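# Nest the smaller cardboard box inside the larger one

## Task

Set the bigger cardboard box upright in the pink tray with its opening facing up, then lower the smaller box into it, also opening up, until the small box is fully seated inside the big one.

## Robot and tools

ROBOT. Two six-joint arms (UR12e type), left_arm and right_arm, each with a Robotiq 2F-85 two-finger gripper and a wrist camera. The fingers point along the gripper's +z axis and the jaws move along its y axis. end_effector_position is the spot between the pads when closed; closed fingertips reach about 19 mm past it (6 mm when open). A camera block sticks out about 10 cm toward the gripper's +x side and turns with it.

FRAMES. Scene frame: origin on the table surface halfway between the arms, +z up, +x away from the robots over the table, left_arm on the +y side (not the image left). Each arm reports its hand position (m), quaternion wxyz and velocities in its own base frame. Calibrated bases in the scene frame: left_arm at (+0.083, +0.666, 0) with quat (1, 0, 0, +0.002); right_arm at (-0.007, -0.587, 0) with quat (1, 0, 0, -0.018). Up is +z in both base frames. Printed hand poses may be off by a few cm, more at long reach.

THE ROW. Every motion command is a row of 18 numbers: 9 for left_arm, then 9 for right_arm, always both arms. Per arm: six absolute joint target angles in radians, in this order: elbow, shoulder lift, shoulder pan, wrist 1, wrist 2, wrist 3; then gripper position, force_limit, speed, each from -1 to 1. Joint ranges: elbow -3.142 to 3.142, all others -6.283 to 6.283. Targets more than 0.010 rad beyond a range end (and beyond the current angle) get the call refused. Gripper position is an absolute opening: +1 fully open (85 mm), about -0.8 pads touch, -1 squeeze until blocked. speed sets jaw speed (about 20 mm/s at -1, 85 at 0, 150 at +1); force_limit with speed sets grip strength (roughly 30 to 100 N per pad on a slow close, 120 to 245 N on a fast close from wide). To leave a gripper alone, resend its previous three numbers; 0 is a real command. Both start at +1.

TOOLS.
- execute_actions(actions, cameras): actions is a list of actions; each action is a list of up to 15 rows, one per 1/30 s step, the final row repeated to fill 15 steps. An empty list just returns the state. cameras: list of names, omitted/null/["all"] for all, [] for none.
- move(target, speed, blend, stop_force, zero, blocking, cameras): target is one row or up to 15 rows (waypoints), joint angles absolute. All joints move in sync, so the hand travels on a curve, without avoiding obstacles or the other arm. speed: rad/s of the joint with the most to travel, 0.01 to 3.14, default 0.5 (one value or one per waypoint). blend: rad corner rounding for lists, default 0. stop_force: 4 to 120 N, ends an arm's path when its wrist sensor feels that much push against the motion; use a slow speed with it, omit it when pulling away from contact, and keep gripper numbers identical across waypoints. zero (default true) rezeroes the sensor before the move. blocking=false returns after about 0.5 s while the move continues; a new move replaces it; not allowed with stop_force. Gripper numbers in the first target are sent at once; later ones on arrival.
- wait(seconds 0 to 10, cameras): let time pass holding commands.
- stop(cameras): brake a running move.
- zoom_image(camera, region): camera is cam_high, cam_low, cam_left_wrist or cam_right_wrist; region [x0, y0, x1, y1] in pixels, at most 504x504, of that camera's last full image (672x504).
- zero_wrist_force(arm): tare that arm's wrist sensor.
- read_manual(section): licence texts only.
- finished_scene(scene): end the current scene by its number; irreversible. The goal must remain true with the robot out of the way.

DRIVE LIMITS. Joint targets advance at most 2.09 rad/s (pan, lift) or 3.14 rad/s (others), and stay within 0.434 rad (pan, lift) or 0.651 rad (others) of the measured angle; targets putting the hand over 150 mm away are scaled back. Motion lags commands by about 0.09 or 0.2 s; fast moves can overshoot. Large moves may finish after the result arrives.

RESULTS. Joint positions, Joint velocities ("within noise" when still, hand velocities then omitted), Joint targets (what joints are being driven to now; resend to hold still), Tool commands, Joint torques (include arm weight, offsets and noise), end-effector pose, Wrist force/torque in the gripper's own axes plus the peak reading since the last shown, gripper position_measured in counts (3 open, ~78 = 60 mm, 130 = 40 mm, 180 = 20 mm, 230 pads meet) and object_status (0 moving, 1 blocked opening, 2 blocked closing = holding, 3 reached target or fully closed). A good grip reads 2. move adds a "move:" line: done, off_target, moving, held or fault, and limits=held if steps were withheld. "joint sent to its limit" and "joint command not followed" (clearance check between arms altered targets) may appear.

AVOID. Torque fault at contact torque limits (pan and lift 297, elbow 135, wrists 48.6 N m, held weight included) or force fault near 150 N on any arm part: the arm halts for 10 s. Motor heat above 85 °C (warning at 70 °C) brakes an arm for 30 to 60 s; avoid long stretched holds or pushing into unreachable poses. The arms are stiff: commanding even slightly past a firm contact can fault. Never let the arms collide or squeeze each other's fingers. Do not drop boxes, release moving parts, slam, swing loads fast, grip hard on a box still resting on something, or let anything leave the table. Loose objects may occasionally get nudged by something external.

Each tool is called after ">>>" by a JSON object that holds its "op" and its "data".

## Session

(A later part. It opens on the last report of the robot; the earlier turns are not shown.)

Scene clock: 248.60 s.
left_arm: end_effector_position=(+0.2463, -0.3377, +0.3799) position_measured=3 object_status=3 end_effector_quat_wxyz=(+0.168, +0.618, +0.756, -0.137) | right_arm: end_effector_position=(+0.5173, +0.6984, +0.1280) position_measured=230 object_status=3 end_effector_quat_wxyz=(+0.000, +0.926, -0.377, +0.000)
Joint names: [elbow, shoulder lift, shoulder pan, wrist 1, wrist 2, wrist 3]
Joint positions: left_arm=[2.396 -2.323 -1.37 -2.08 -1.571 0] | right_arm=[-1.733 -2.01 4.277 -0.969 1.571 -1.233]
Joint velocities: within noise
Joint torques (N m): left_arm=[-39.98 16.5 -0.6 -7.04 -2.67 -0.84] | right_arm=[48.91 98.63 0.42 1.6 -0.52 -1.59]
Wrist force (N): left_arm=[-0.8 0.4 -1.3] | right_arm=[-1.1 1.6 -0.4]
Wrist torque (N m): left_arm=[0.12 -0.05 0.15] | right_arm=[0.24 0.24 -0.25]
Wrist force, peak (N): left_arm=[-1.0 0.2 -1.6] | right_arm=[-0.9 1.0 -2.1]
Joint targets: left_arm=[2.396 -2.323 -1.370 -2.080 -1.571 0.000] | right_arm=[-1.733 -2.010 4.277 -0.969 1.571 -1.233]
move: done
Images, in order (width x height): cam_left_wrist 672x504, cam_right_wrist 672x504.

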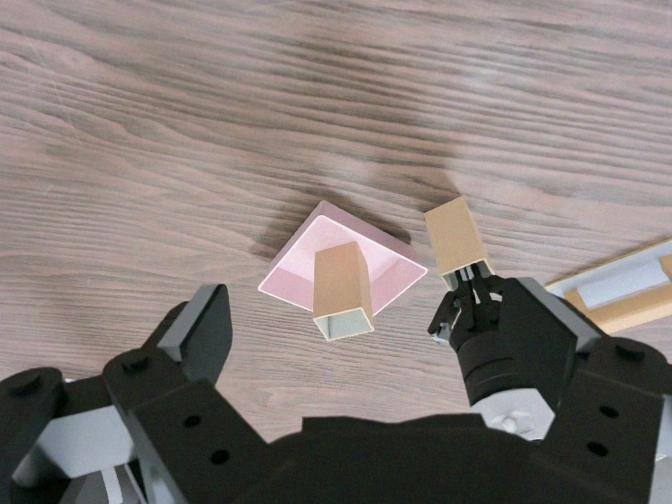

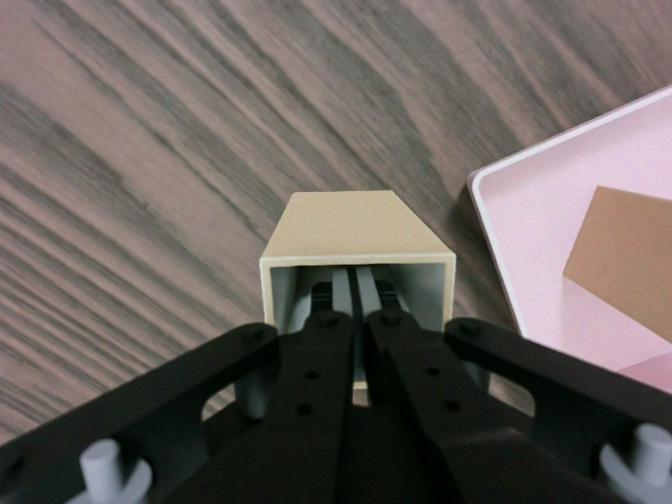

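>>> {"op": "move", "data": {"target": [2.3956, -2.3229, -1.3703, -2.0797, -1.5708, 0, 1, 1, 1, -1.73328, -2.00972, 4.27662, -0.96939, 1.5708, -1.23338, 1, -1, -1], "cameras": ["cam_right_wrist", "cam_left_wrist"]}}

Scene clock: 251.10 s.
left_arm: end_effector_position=(+0.2463, -0.3377, +0.3799) position_measured=3 object_status=3 end_effector_quat_wxyz=(+0.168, +0.618, +0.756, -0.137) | right_arm: end_effector_position=(+0.5173, +0.6984, +0.1280) position_measured=168 object_status=1 end_effector_quat_wxyz=(+0.000, +0.926, -0.377, +0.000)
Joint names: [elbow, shoulder lift, shoulder pan, wrist 1, wrist 2, wrist 3]
Joint positions: left_arm=[2.396 -2.323 -1.37 -2.08 -1.571 0] | right_arm=[-1.733 -2.01 4.277 -0.969 1.571 -1.233]
Joint velocities: within noise
Joint torques (N m): left_arm=[-41.2 17.34 0.67 -6.91 -3.02 -0.95] | right_arm=[45.12 97.28 -11.53 3.08 -0.42 -2.24]
Wrist force (N): left_arm=[-0.8 0.1 -1.1] | right_arm=[-0.8 1.5 -0.5]
Wrist torque (N m): left_arm=[0.08 -0.02 0.14] | right_arm=[0.22 0.17 -0.25]
Wrist force, peak (N): left_arm=[-0.9 0.6 -1.6] | right_arm=[-1.3 1.9 -0.6]
Joint targets: left_arm=[2.396 -2.323 -1.370 -2.080 -1.571 0.000] | right_arm=[-1.733 -2.010 4.277 -0.969 1.571 -1.233]
move: done
Images, in order (width x height): cam_left_wrist 672x504, cam_right_wrist 672x504.

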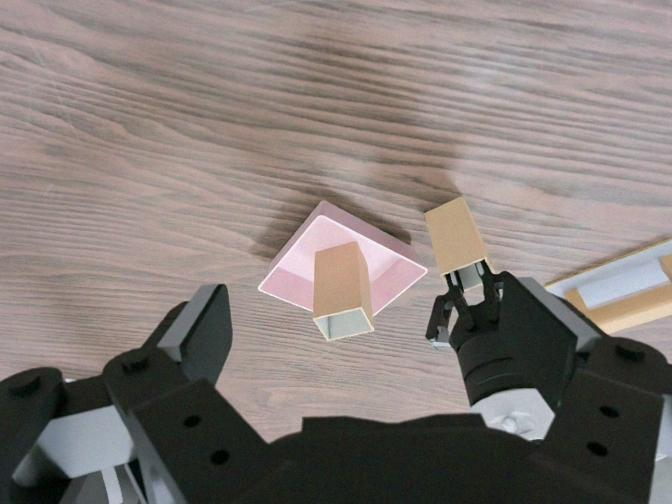

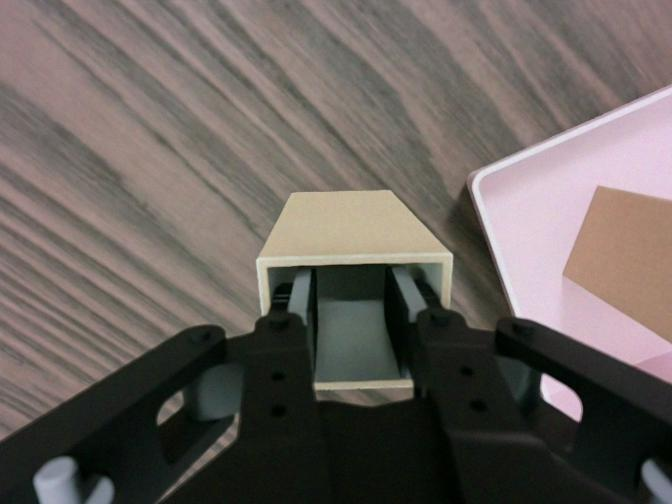

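>>> {"op": "move", "data": {"target": [2.3956, -2.3229, -1.3703, -2.0797, -1.5708, 0, 1, 1, 1, -1.71046, -1.98093, 4.27662, -1.0210, 1.5708, -1.23338, 1, -1, -1], "speed": 0.06, "cameras": ["cam_right_wrist", "cam_left_wrist"]}}

Scene clock: 257.40 s.
left_arm: end_effector_position=(+0.2463, -0.3377, +0.3799) position_measured=3 object_status=3 end_effector_quat_wxyz=(+0.168, +0.618, +0.756, -0.137) | right_arm: end_effector_position=(+0.5173, +0.6984, +0.1603) position_measured=168 object_status=1 end_effector_quat_wxyz=(+0.000, +0.926, -0.377, +0.000)
Joint names: [elbow, shoulder lift, shoulder pan, wrist 1, wrist 2, wrist 3]
Joint positions: left_arm=[2.396 -2.323 -1.37 -2.08 -1.571 0] | right_arm=[-1.71 -1.981 4.277 -1.021 1.571 -1.233]
Joint velocities: within noise
Joint torques (N m): left_arm=[-41.68 17.76 -4.12 -6.89 -2.98 -0.74] | right_arm=[33.11 68.99 -12.9 8.73 -0.25 -2.13]
Wrist force (N): left_arm=[-0.7 0.3 -1.2] | right_arm=[-1.3 1.3 0.0]
Wrist torque (N m): left_arm=[0.11 -0.05 0.14] | right_arm=[0.20 0.25 -0.23]
Wrist force, peak (N): left_arm=[-0.7 -0.1 -1.7] | right_arm=[-1.3 2.1 -0.6]
Joint targets: left_arm=[2.396 -2.323 -1.370 -2.080 -1.571 0.000] | right_arm=[-1.710 -1.981 4.277 -1.021 1.571 -1.233]
move: done
Images, in order (width x height): cam_left_wrist 672x504, cam_right_wrist 672x504.

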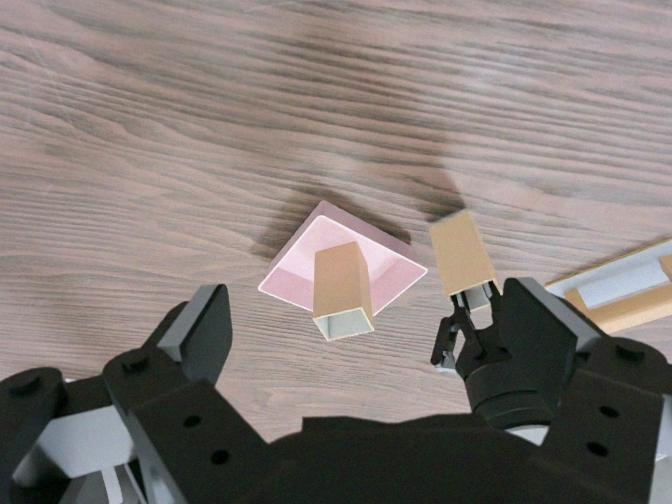

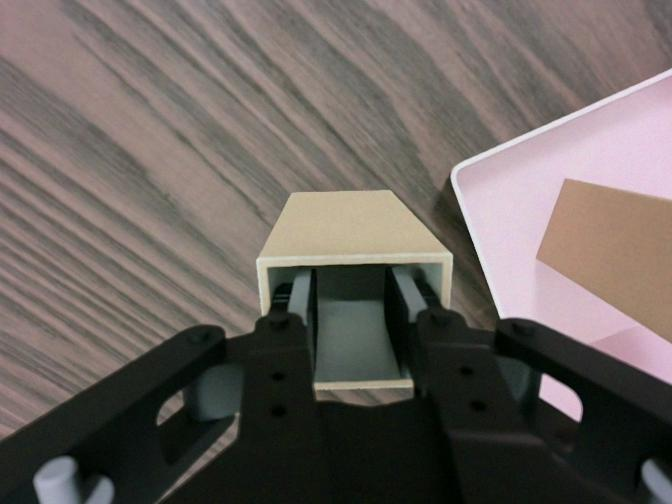

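>>> {"op": "move", "data": {"target": [[2.3956, -2.3229, -1.3703, -2.0797, -1.5708, 0, 1, 1, 1, -1.56509, -1.87972, 4.27662, -1.26758, 1.5708, -1.23338, 1, -1, -1], [2.3956, -2.3229, -1.3703, -2.0797, -1.5708, 0, 1, 1, 1, -1.8883, -1.60893, 4.37586, -1.21516, 1.5708, -0.92694, 1, -1, -1]], "speed": 0.2, "blend": [0.05, 0], "cameras": ["cam_right_wrist", "cam_left_wrist", "cam_low"]}}

Scene clock: 261.90 s.
left_arm: end_effector_position=(+0.2463, -0.3377, +0.3799) position_measured=3 object_status=3 end_effector_quat_wxyz=(+0.168, +0.618, +0.756, -0.137) | right_arm: end_effector_position=(+0.3885, +0.5835, +0.3101) position_measured=168 object_status=1 end_effector_quat_wxyz=(+0.000, +0.882, -0.471, +0.000) end_effector_velocity=(+0.001, +0.002, +0.001) end_effector_angular_velocity=(+0.001, +0.000, +0.003)
Joint names: [elbow, shoulder lift, shoulder pan, wrist 1, wrist 2, wrist 3]
Joint positions: left_arm=[2.396 -2.323 -1.37 -2.08 -1.571 0] | right_arm=[-1.888 -1.609 4.376 -1.215 1.571 -0.927]
Joint velocities: left_arm=[within noise] | right_arm=[0.005 -0.003 -0.001 -0.001 0.001 -0.004]
Joint torques (N m): left_arm=[-42.6 17.36 -5.21 -7.02 -2.59 -0.88] | right_arm=[54.01 39.15 -17.9 2.67 0.13 -2.88]
Wrist force (N): left_arm=[-1.0 0.2 -1.2] | right_arm=[-1.0 1.8 -0.1]
Wrist torque (N m): left_arm=[0.09 -0.01 0.15] | right_arm=[0.26 0.21 -0.23]
Wrist force, peak (N): left_arm=[-1.0 0.4 -1.7] | right_arm=[-0.5 2.3 3.2]
Joint targets: left_arm=[2.396 -2.323 -1.370 -2.080 -1.571 0.000] | right_arm=[-1.888 -1.609 4.376 -1.215 1.571 -0.927]
move: done
Images, in order (width x height): cam_low 672x504, cam_left_wrist 672x504, cam_right_wrist 672x504.

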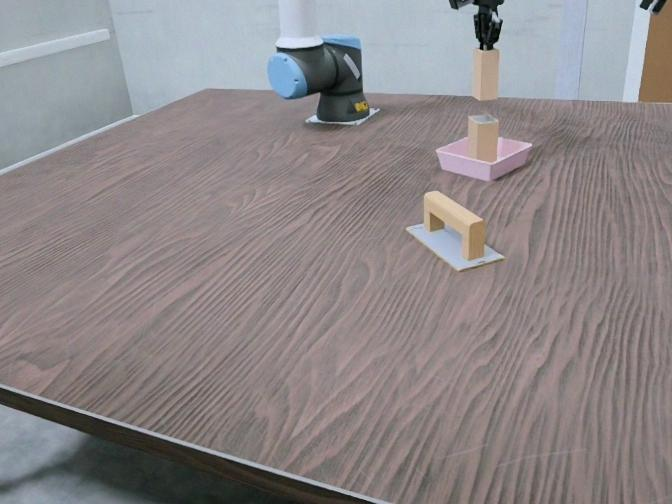

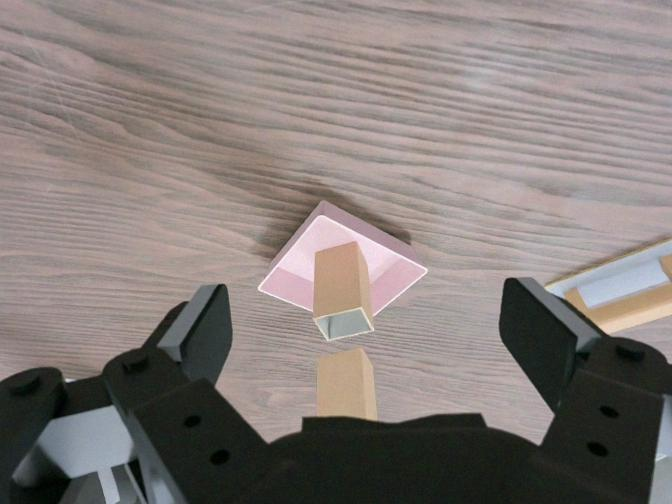

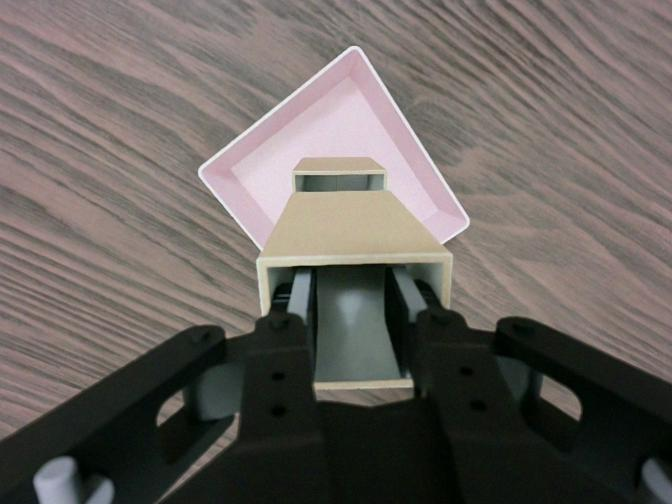

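>>> {"op": "zoom_image", "data": {"camera": "cam_right_wrist", "region": [240, 130, 470, 330]}}

>>> {"op": "zoom_image", "data": {"camera": "cam_left_wrist", "region": [260, 220, 440, 430]}}

Scaled by 2.191 from the camera's 672x504 image, which has a finer 960x720 frame.

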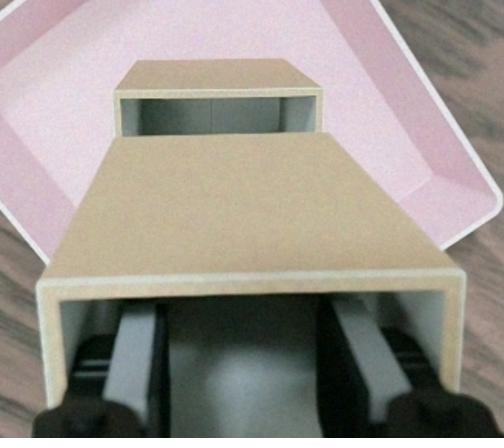

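Scaled by 2.400 from the camera's 672x504 image, which has a finer 960x720 frame.

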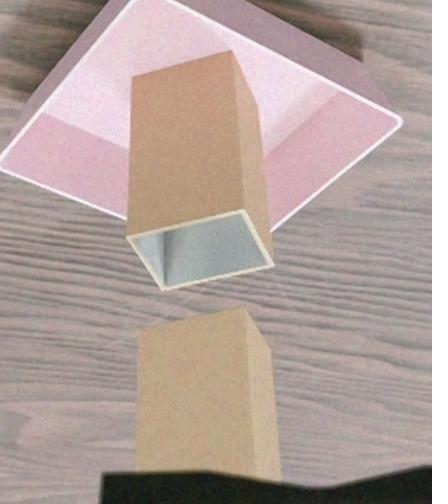

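>>> {"op": "move", "data": {"target": [[2.3956, -2.3229, -1.3703, -2.0797, -1.5708, 0, 1, 1, 1, -1.91363, -1.62064, 4.37415, -1.17812, 1.5708, -0.92065, 1, -1, -1], [2.3956, -2.3229, -1.3703, -2.0797, -1.5708, 0, 1, 1, 1, -1.97004, -1.6579, 4.37415, -1.08445, 1.5708, -0.92065, 1, -1, -1]], "speed": [0.05, 0.05], "blend": [0.005, 0], "stop_force": 6, "cameras": ["cam_right_wrist", "cam_left_wrist"]}}

Scene clock: 292.67 s.
left_arm: end_effector_position=(+0.2463, -0.3377, +0.3799) position_measured=3 object_status=3 end_effector_quat_wxyz=(+0.168, +0.618, +0.756, -0.137) | right_arm: end_effector_position=(+0.3894, +0.5822, +0.2400) position_measured=168 object_status=1 end_effector_quat_wxyz=(+0.000, +0.880, -0.474, +0.000)
Joint names: [elbow, shoulder lift, shoulder pan, wrist 1, wrist 2, wrist 3]
Joint positions: left_arm=[2.396 -2.323 -1.37 -2.08 -1.571 0] | right_arm=[-1.97 -1.658 4.374 -1.084 1.571 -0.921]
Joint velocities: within noise
Joint torques (N m): left_arm=[-43.74 16.28 -6.03 -6.85 -2.83 -0.78] | right_arm=[51.65 70.35 -3.17 1.76 0.17 -2.41]
Wrist force (N): left_arm=[-0.8 0.3 -1.4] | right_arm=[-1.2 2.0 0.0]
Wrist torque (N m): left_arm=[0.12 -0.04 0.14] | right_arm=[0.28 0.26 -0.27]
Wrist force, peak (N): left_arm=[-1.1 0.2 -1.4] | right_arm=[-1.7 2.1 0.2]
Joint targets: left_arm=[2.396 -2.323 -1.370 -2.080 -1.571 0.000] | right_arm=[-1.970 -1.658 4.374 -1.084 1.571 -0.921]
move: done
Images, in order (width x height): cam_left_wrist 672x504, cam_right_wrist 672x504.

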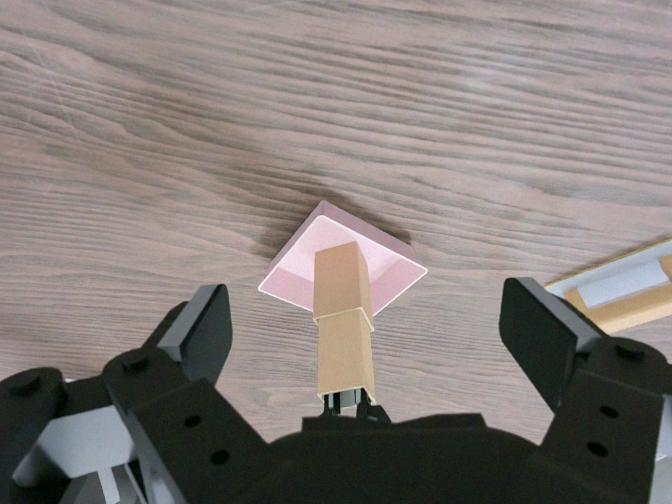

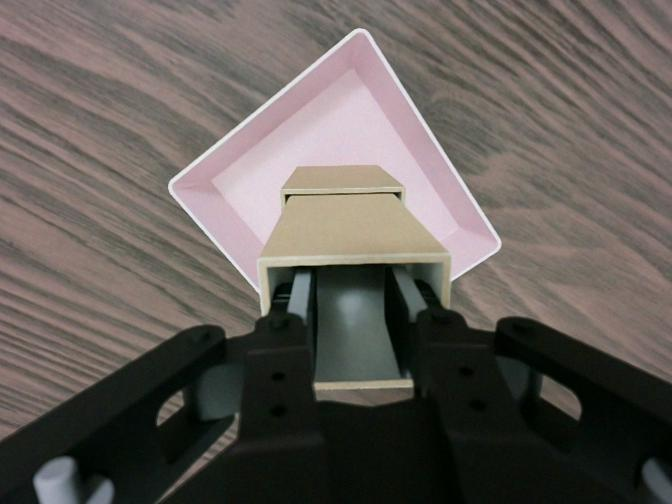

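>>> {"op": "zoom_image", "data": {"camera": "cam_right_wrist", "region": [240, 140, 470, 300]}}

>>> {"op": "zoom_image", "data": {"camera": "cam_left_wrist", "region": [290, 220, 410, 420]}}

Scaled by 2.191 from the camera's 672x504 image, which has a finer 960x720 frame.

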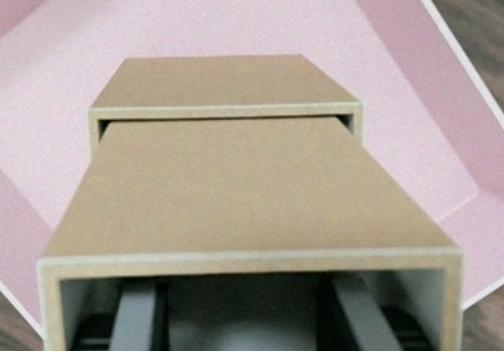

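Scaled by 2.520 from the camera's 672x504 image, which has a finer 960x720 frame.

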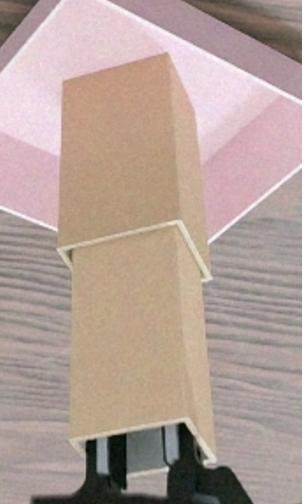

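Inserted cleanly. Continue down to seat.

>>> {"op": "move", "data": {"target": [[2.3956, -2.3229, -1.3703, -2.0797, -1.5708, 0, 1, 1, 1, -2.02906, -1.71362, 4.37415, -0.96971, 1.5708, -0.92065, 1, -1, -1], [2.3956, -2.3229, -1.3703, -2.0797, -1.5708, 0, 1, 1, 1, -2.07213, -1.77167, 4.37415, -0.86859, 1.5708, -0.92065, 1, -1, -1]], "speed": [0.06, 0.035], "blend": [0.005, 0], "stop_force": 5, "cameras": ["cam_right_wrist", "cam_left_wrist"]}}

Scene clock: 301.13 s.
left_arm: end_effector_position=(+0.2463, -0.3377, +0.3799) position_measured=3 object_status=3 end_effector_quat_wxyz=(+0.168, +0.618, +0.756, -0.137) | right_arm: end_effector_position=(+0.3895, +0.5824, +0.1323) position_measured=168 object_status=1 end_effector_quat_wxyz=(+0.000, +0.880, -0.474, +0.000)
Joint names: [elbow, shoulder lift, shoulder pan, wrist 1, wrist 2, wrist 3]
Joint positions: left_arm=[2.396 -2.323 -1.37 -2.08 -1.571 0] | right_arm=[-2.068 -1.767 4.374 -0.877 1.571 -0.921]
Joint velocities: within noise
Joint torques (N m): left_arm=[-44.39 15.31 -5.54 -6.93 -2.98 -0.69] | right_arm=[45.78 75.58 7.89 1.87 0.82 -2.43]
Wrist force (N): left_arm=[-0.9 0.3 -1.2] | right_arm=[-1.3 1.5 0.2]
Wrist torque (N m): left_arm=[0.10 -0.03 0.15] | right_arm=[0.21 0.29 -0.22]
Wrist force, peak (N): left_arm=[-1.2 0.1 -1.5] | right_arm=[0.0 2.1 -16.7]
Joint targets: left_arm=[2.396 -2.323 -1.370 -2.080 -1.571 0.000] | right_arm=[-2.068 -1.767 4.374 -0.877 1.571 -0.921]
move: contact (right_arm); path passed 1 of 2 targets
Images, in order (width x height): cam_left_wrist 672x504, cam_right_wrist 672x504.

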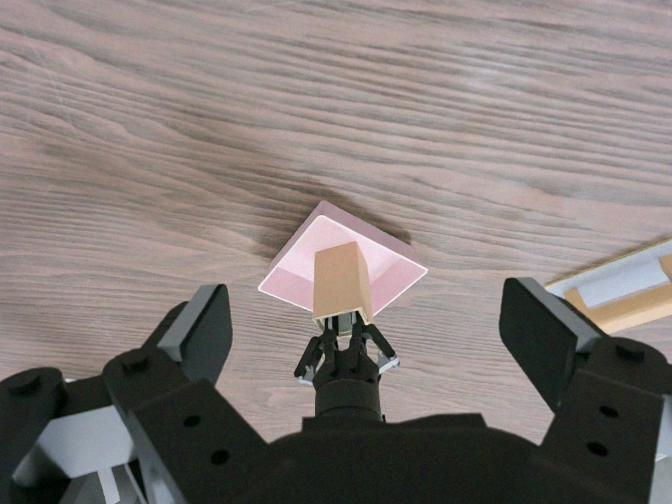

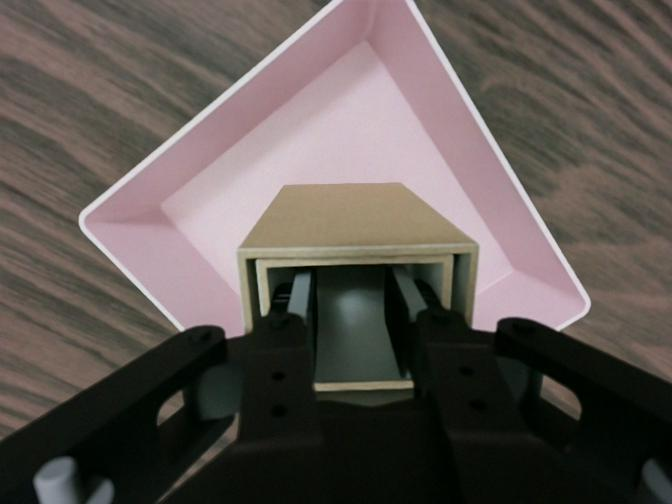

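>>> {"op": "move", "data": {"target": [[2.3956, -2.3229, -1.3703, -2.0797, -1.5708, 0, 1, 1, 1, -2.068, -1.767, 4.37415, -0.877, 1.5708, -0.92065, -0.7, -1, -1], [2.3956, -2.3229, -1.3703, -2.0797, -1.5708, 0, 1, 1, 1, -2.02906, -1.71362, 4.37415, -0.96971, 1.5708, -0.92065, -0.7, -1, -1], [2.3956, -2.3229, -1.3703, -2.0797, -1.5708, 0, 1, 1, 1, -1.97004, -1.6579, 4.37415, -1.08445, 1.5708, -0.92065, -0.7, -1, -1]], "speed": [0.1, 0.1, 0.2], "blend": [0, 0.01, 0], "cameras": ["cam_right_wrist", "cam_left_wrist", "cam_low", "cam_high"]}}

Scene clock: 306.87 s.
left_arm: end_effector_position=(+0.2463, -0.3377, +0.3799) position_measured=3 object_status=3 end_effector_quat_wxyz=(+0.168, +0.618, +0.756, -0.137) | right_arm: end_effector_position=(+0.3894, +0.5822, +0.2401) position_measured=217 object_status=3 end_effector_quat_wxyz=(+0.000, +0.880, -0.474, +0.000)
Joint names: [elbow, shoulder lift, shoulder pan, wrist 1, wrist 2, wrist 3]
Joint positions: left_arm=[2.396 -2.323 -1.37 -2.08 -1.571 0] | right_arm=[-1.97 -1.658 4.374 -1.084 1.571 -0.921]
Joint velocities: within noise
Joint torques (N m): left_arm=[-45.61 15.92 -5.1 -6.82 -2.86 -0.66] | right_arm=[33.42 38.86 9.41 8.3 1.05 -2.31]
Wrist force (N): left_arm=[-0.9 0.1 -1.2] | right_arm=[-1.0 1.7 0.2]
Wrist torque (N m): left_arm=[0.07 -0.02 0.14] | right_arm=[0.22 0.22 -0.27]
Wrist force, peak (N): left_arm=[-1.1 0.2 -1.6] | right_arm=[-1.2 1.8 -2.1]
Joint targets: left_arm=[2.396 -2.323 -1.370 -2.080 -1.571 0.000] | right_arm=[-1.970 -1.658 4.374 -1.084 1.571 -0.921]
move: done

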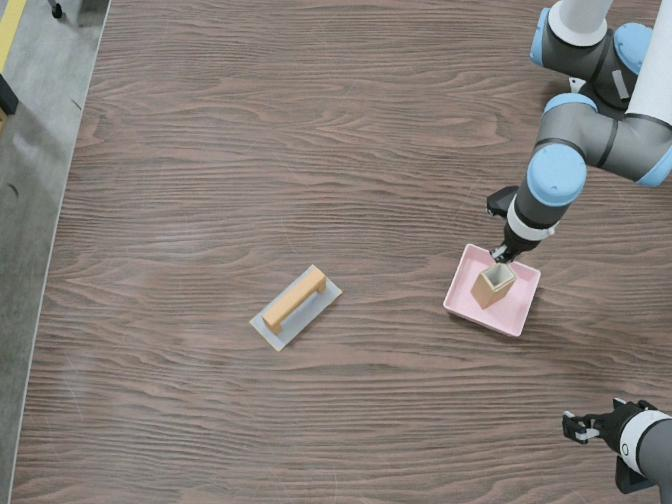

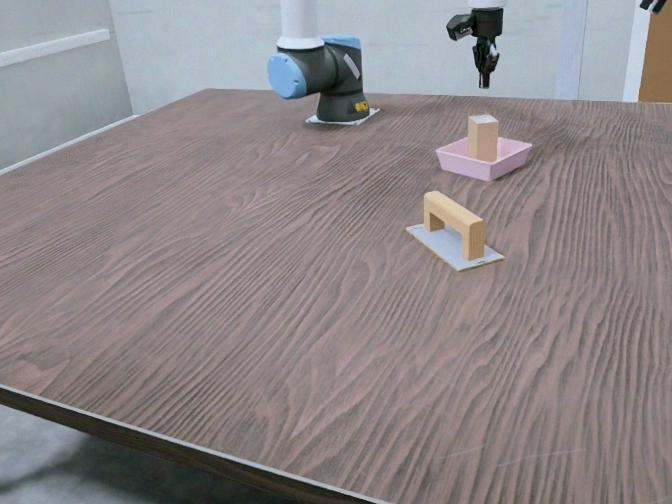

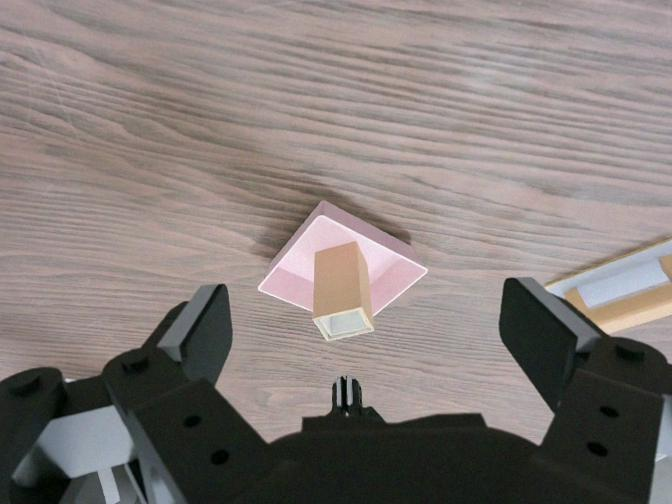

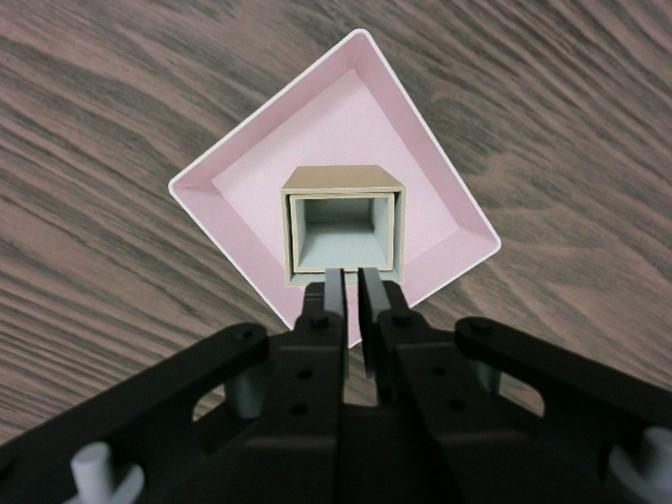

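>>> {"op": "zoom_image", "data": {"camera": "cam_right_wrist", "region": [260, 140, 430, 300]}}

Scaled by 2.965 from the camera's 672x504 image, which has a finer 960x720 frame.

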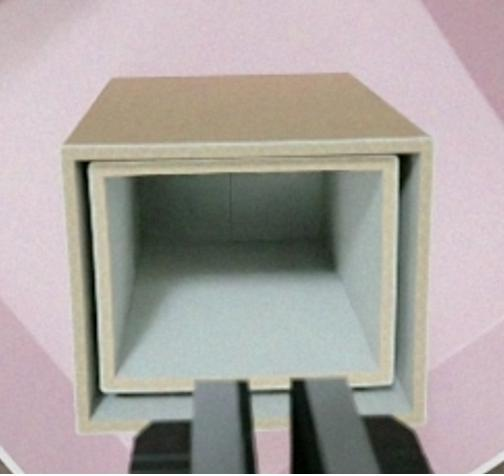

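>>> {"op": "finished_scene", "data": {"scene": 1}}

The scene is finished: the task was done.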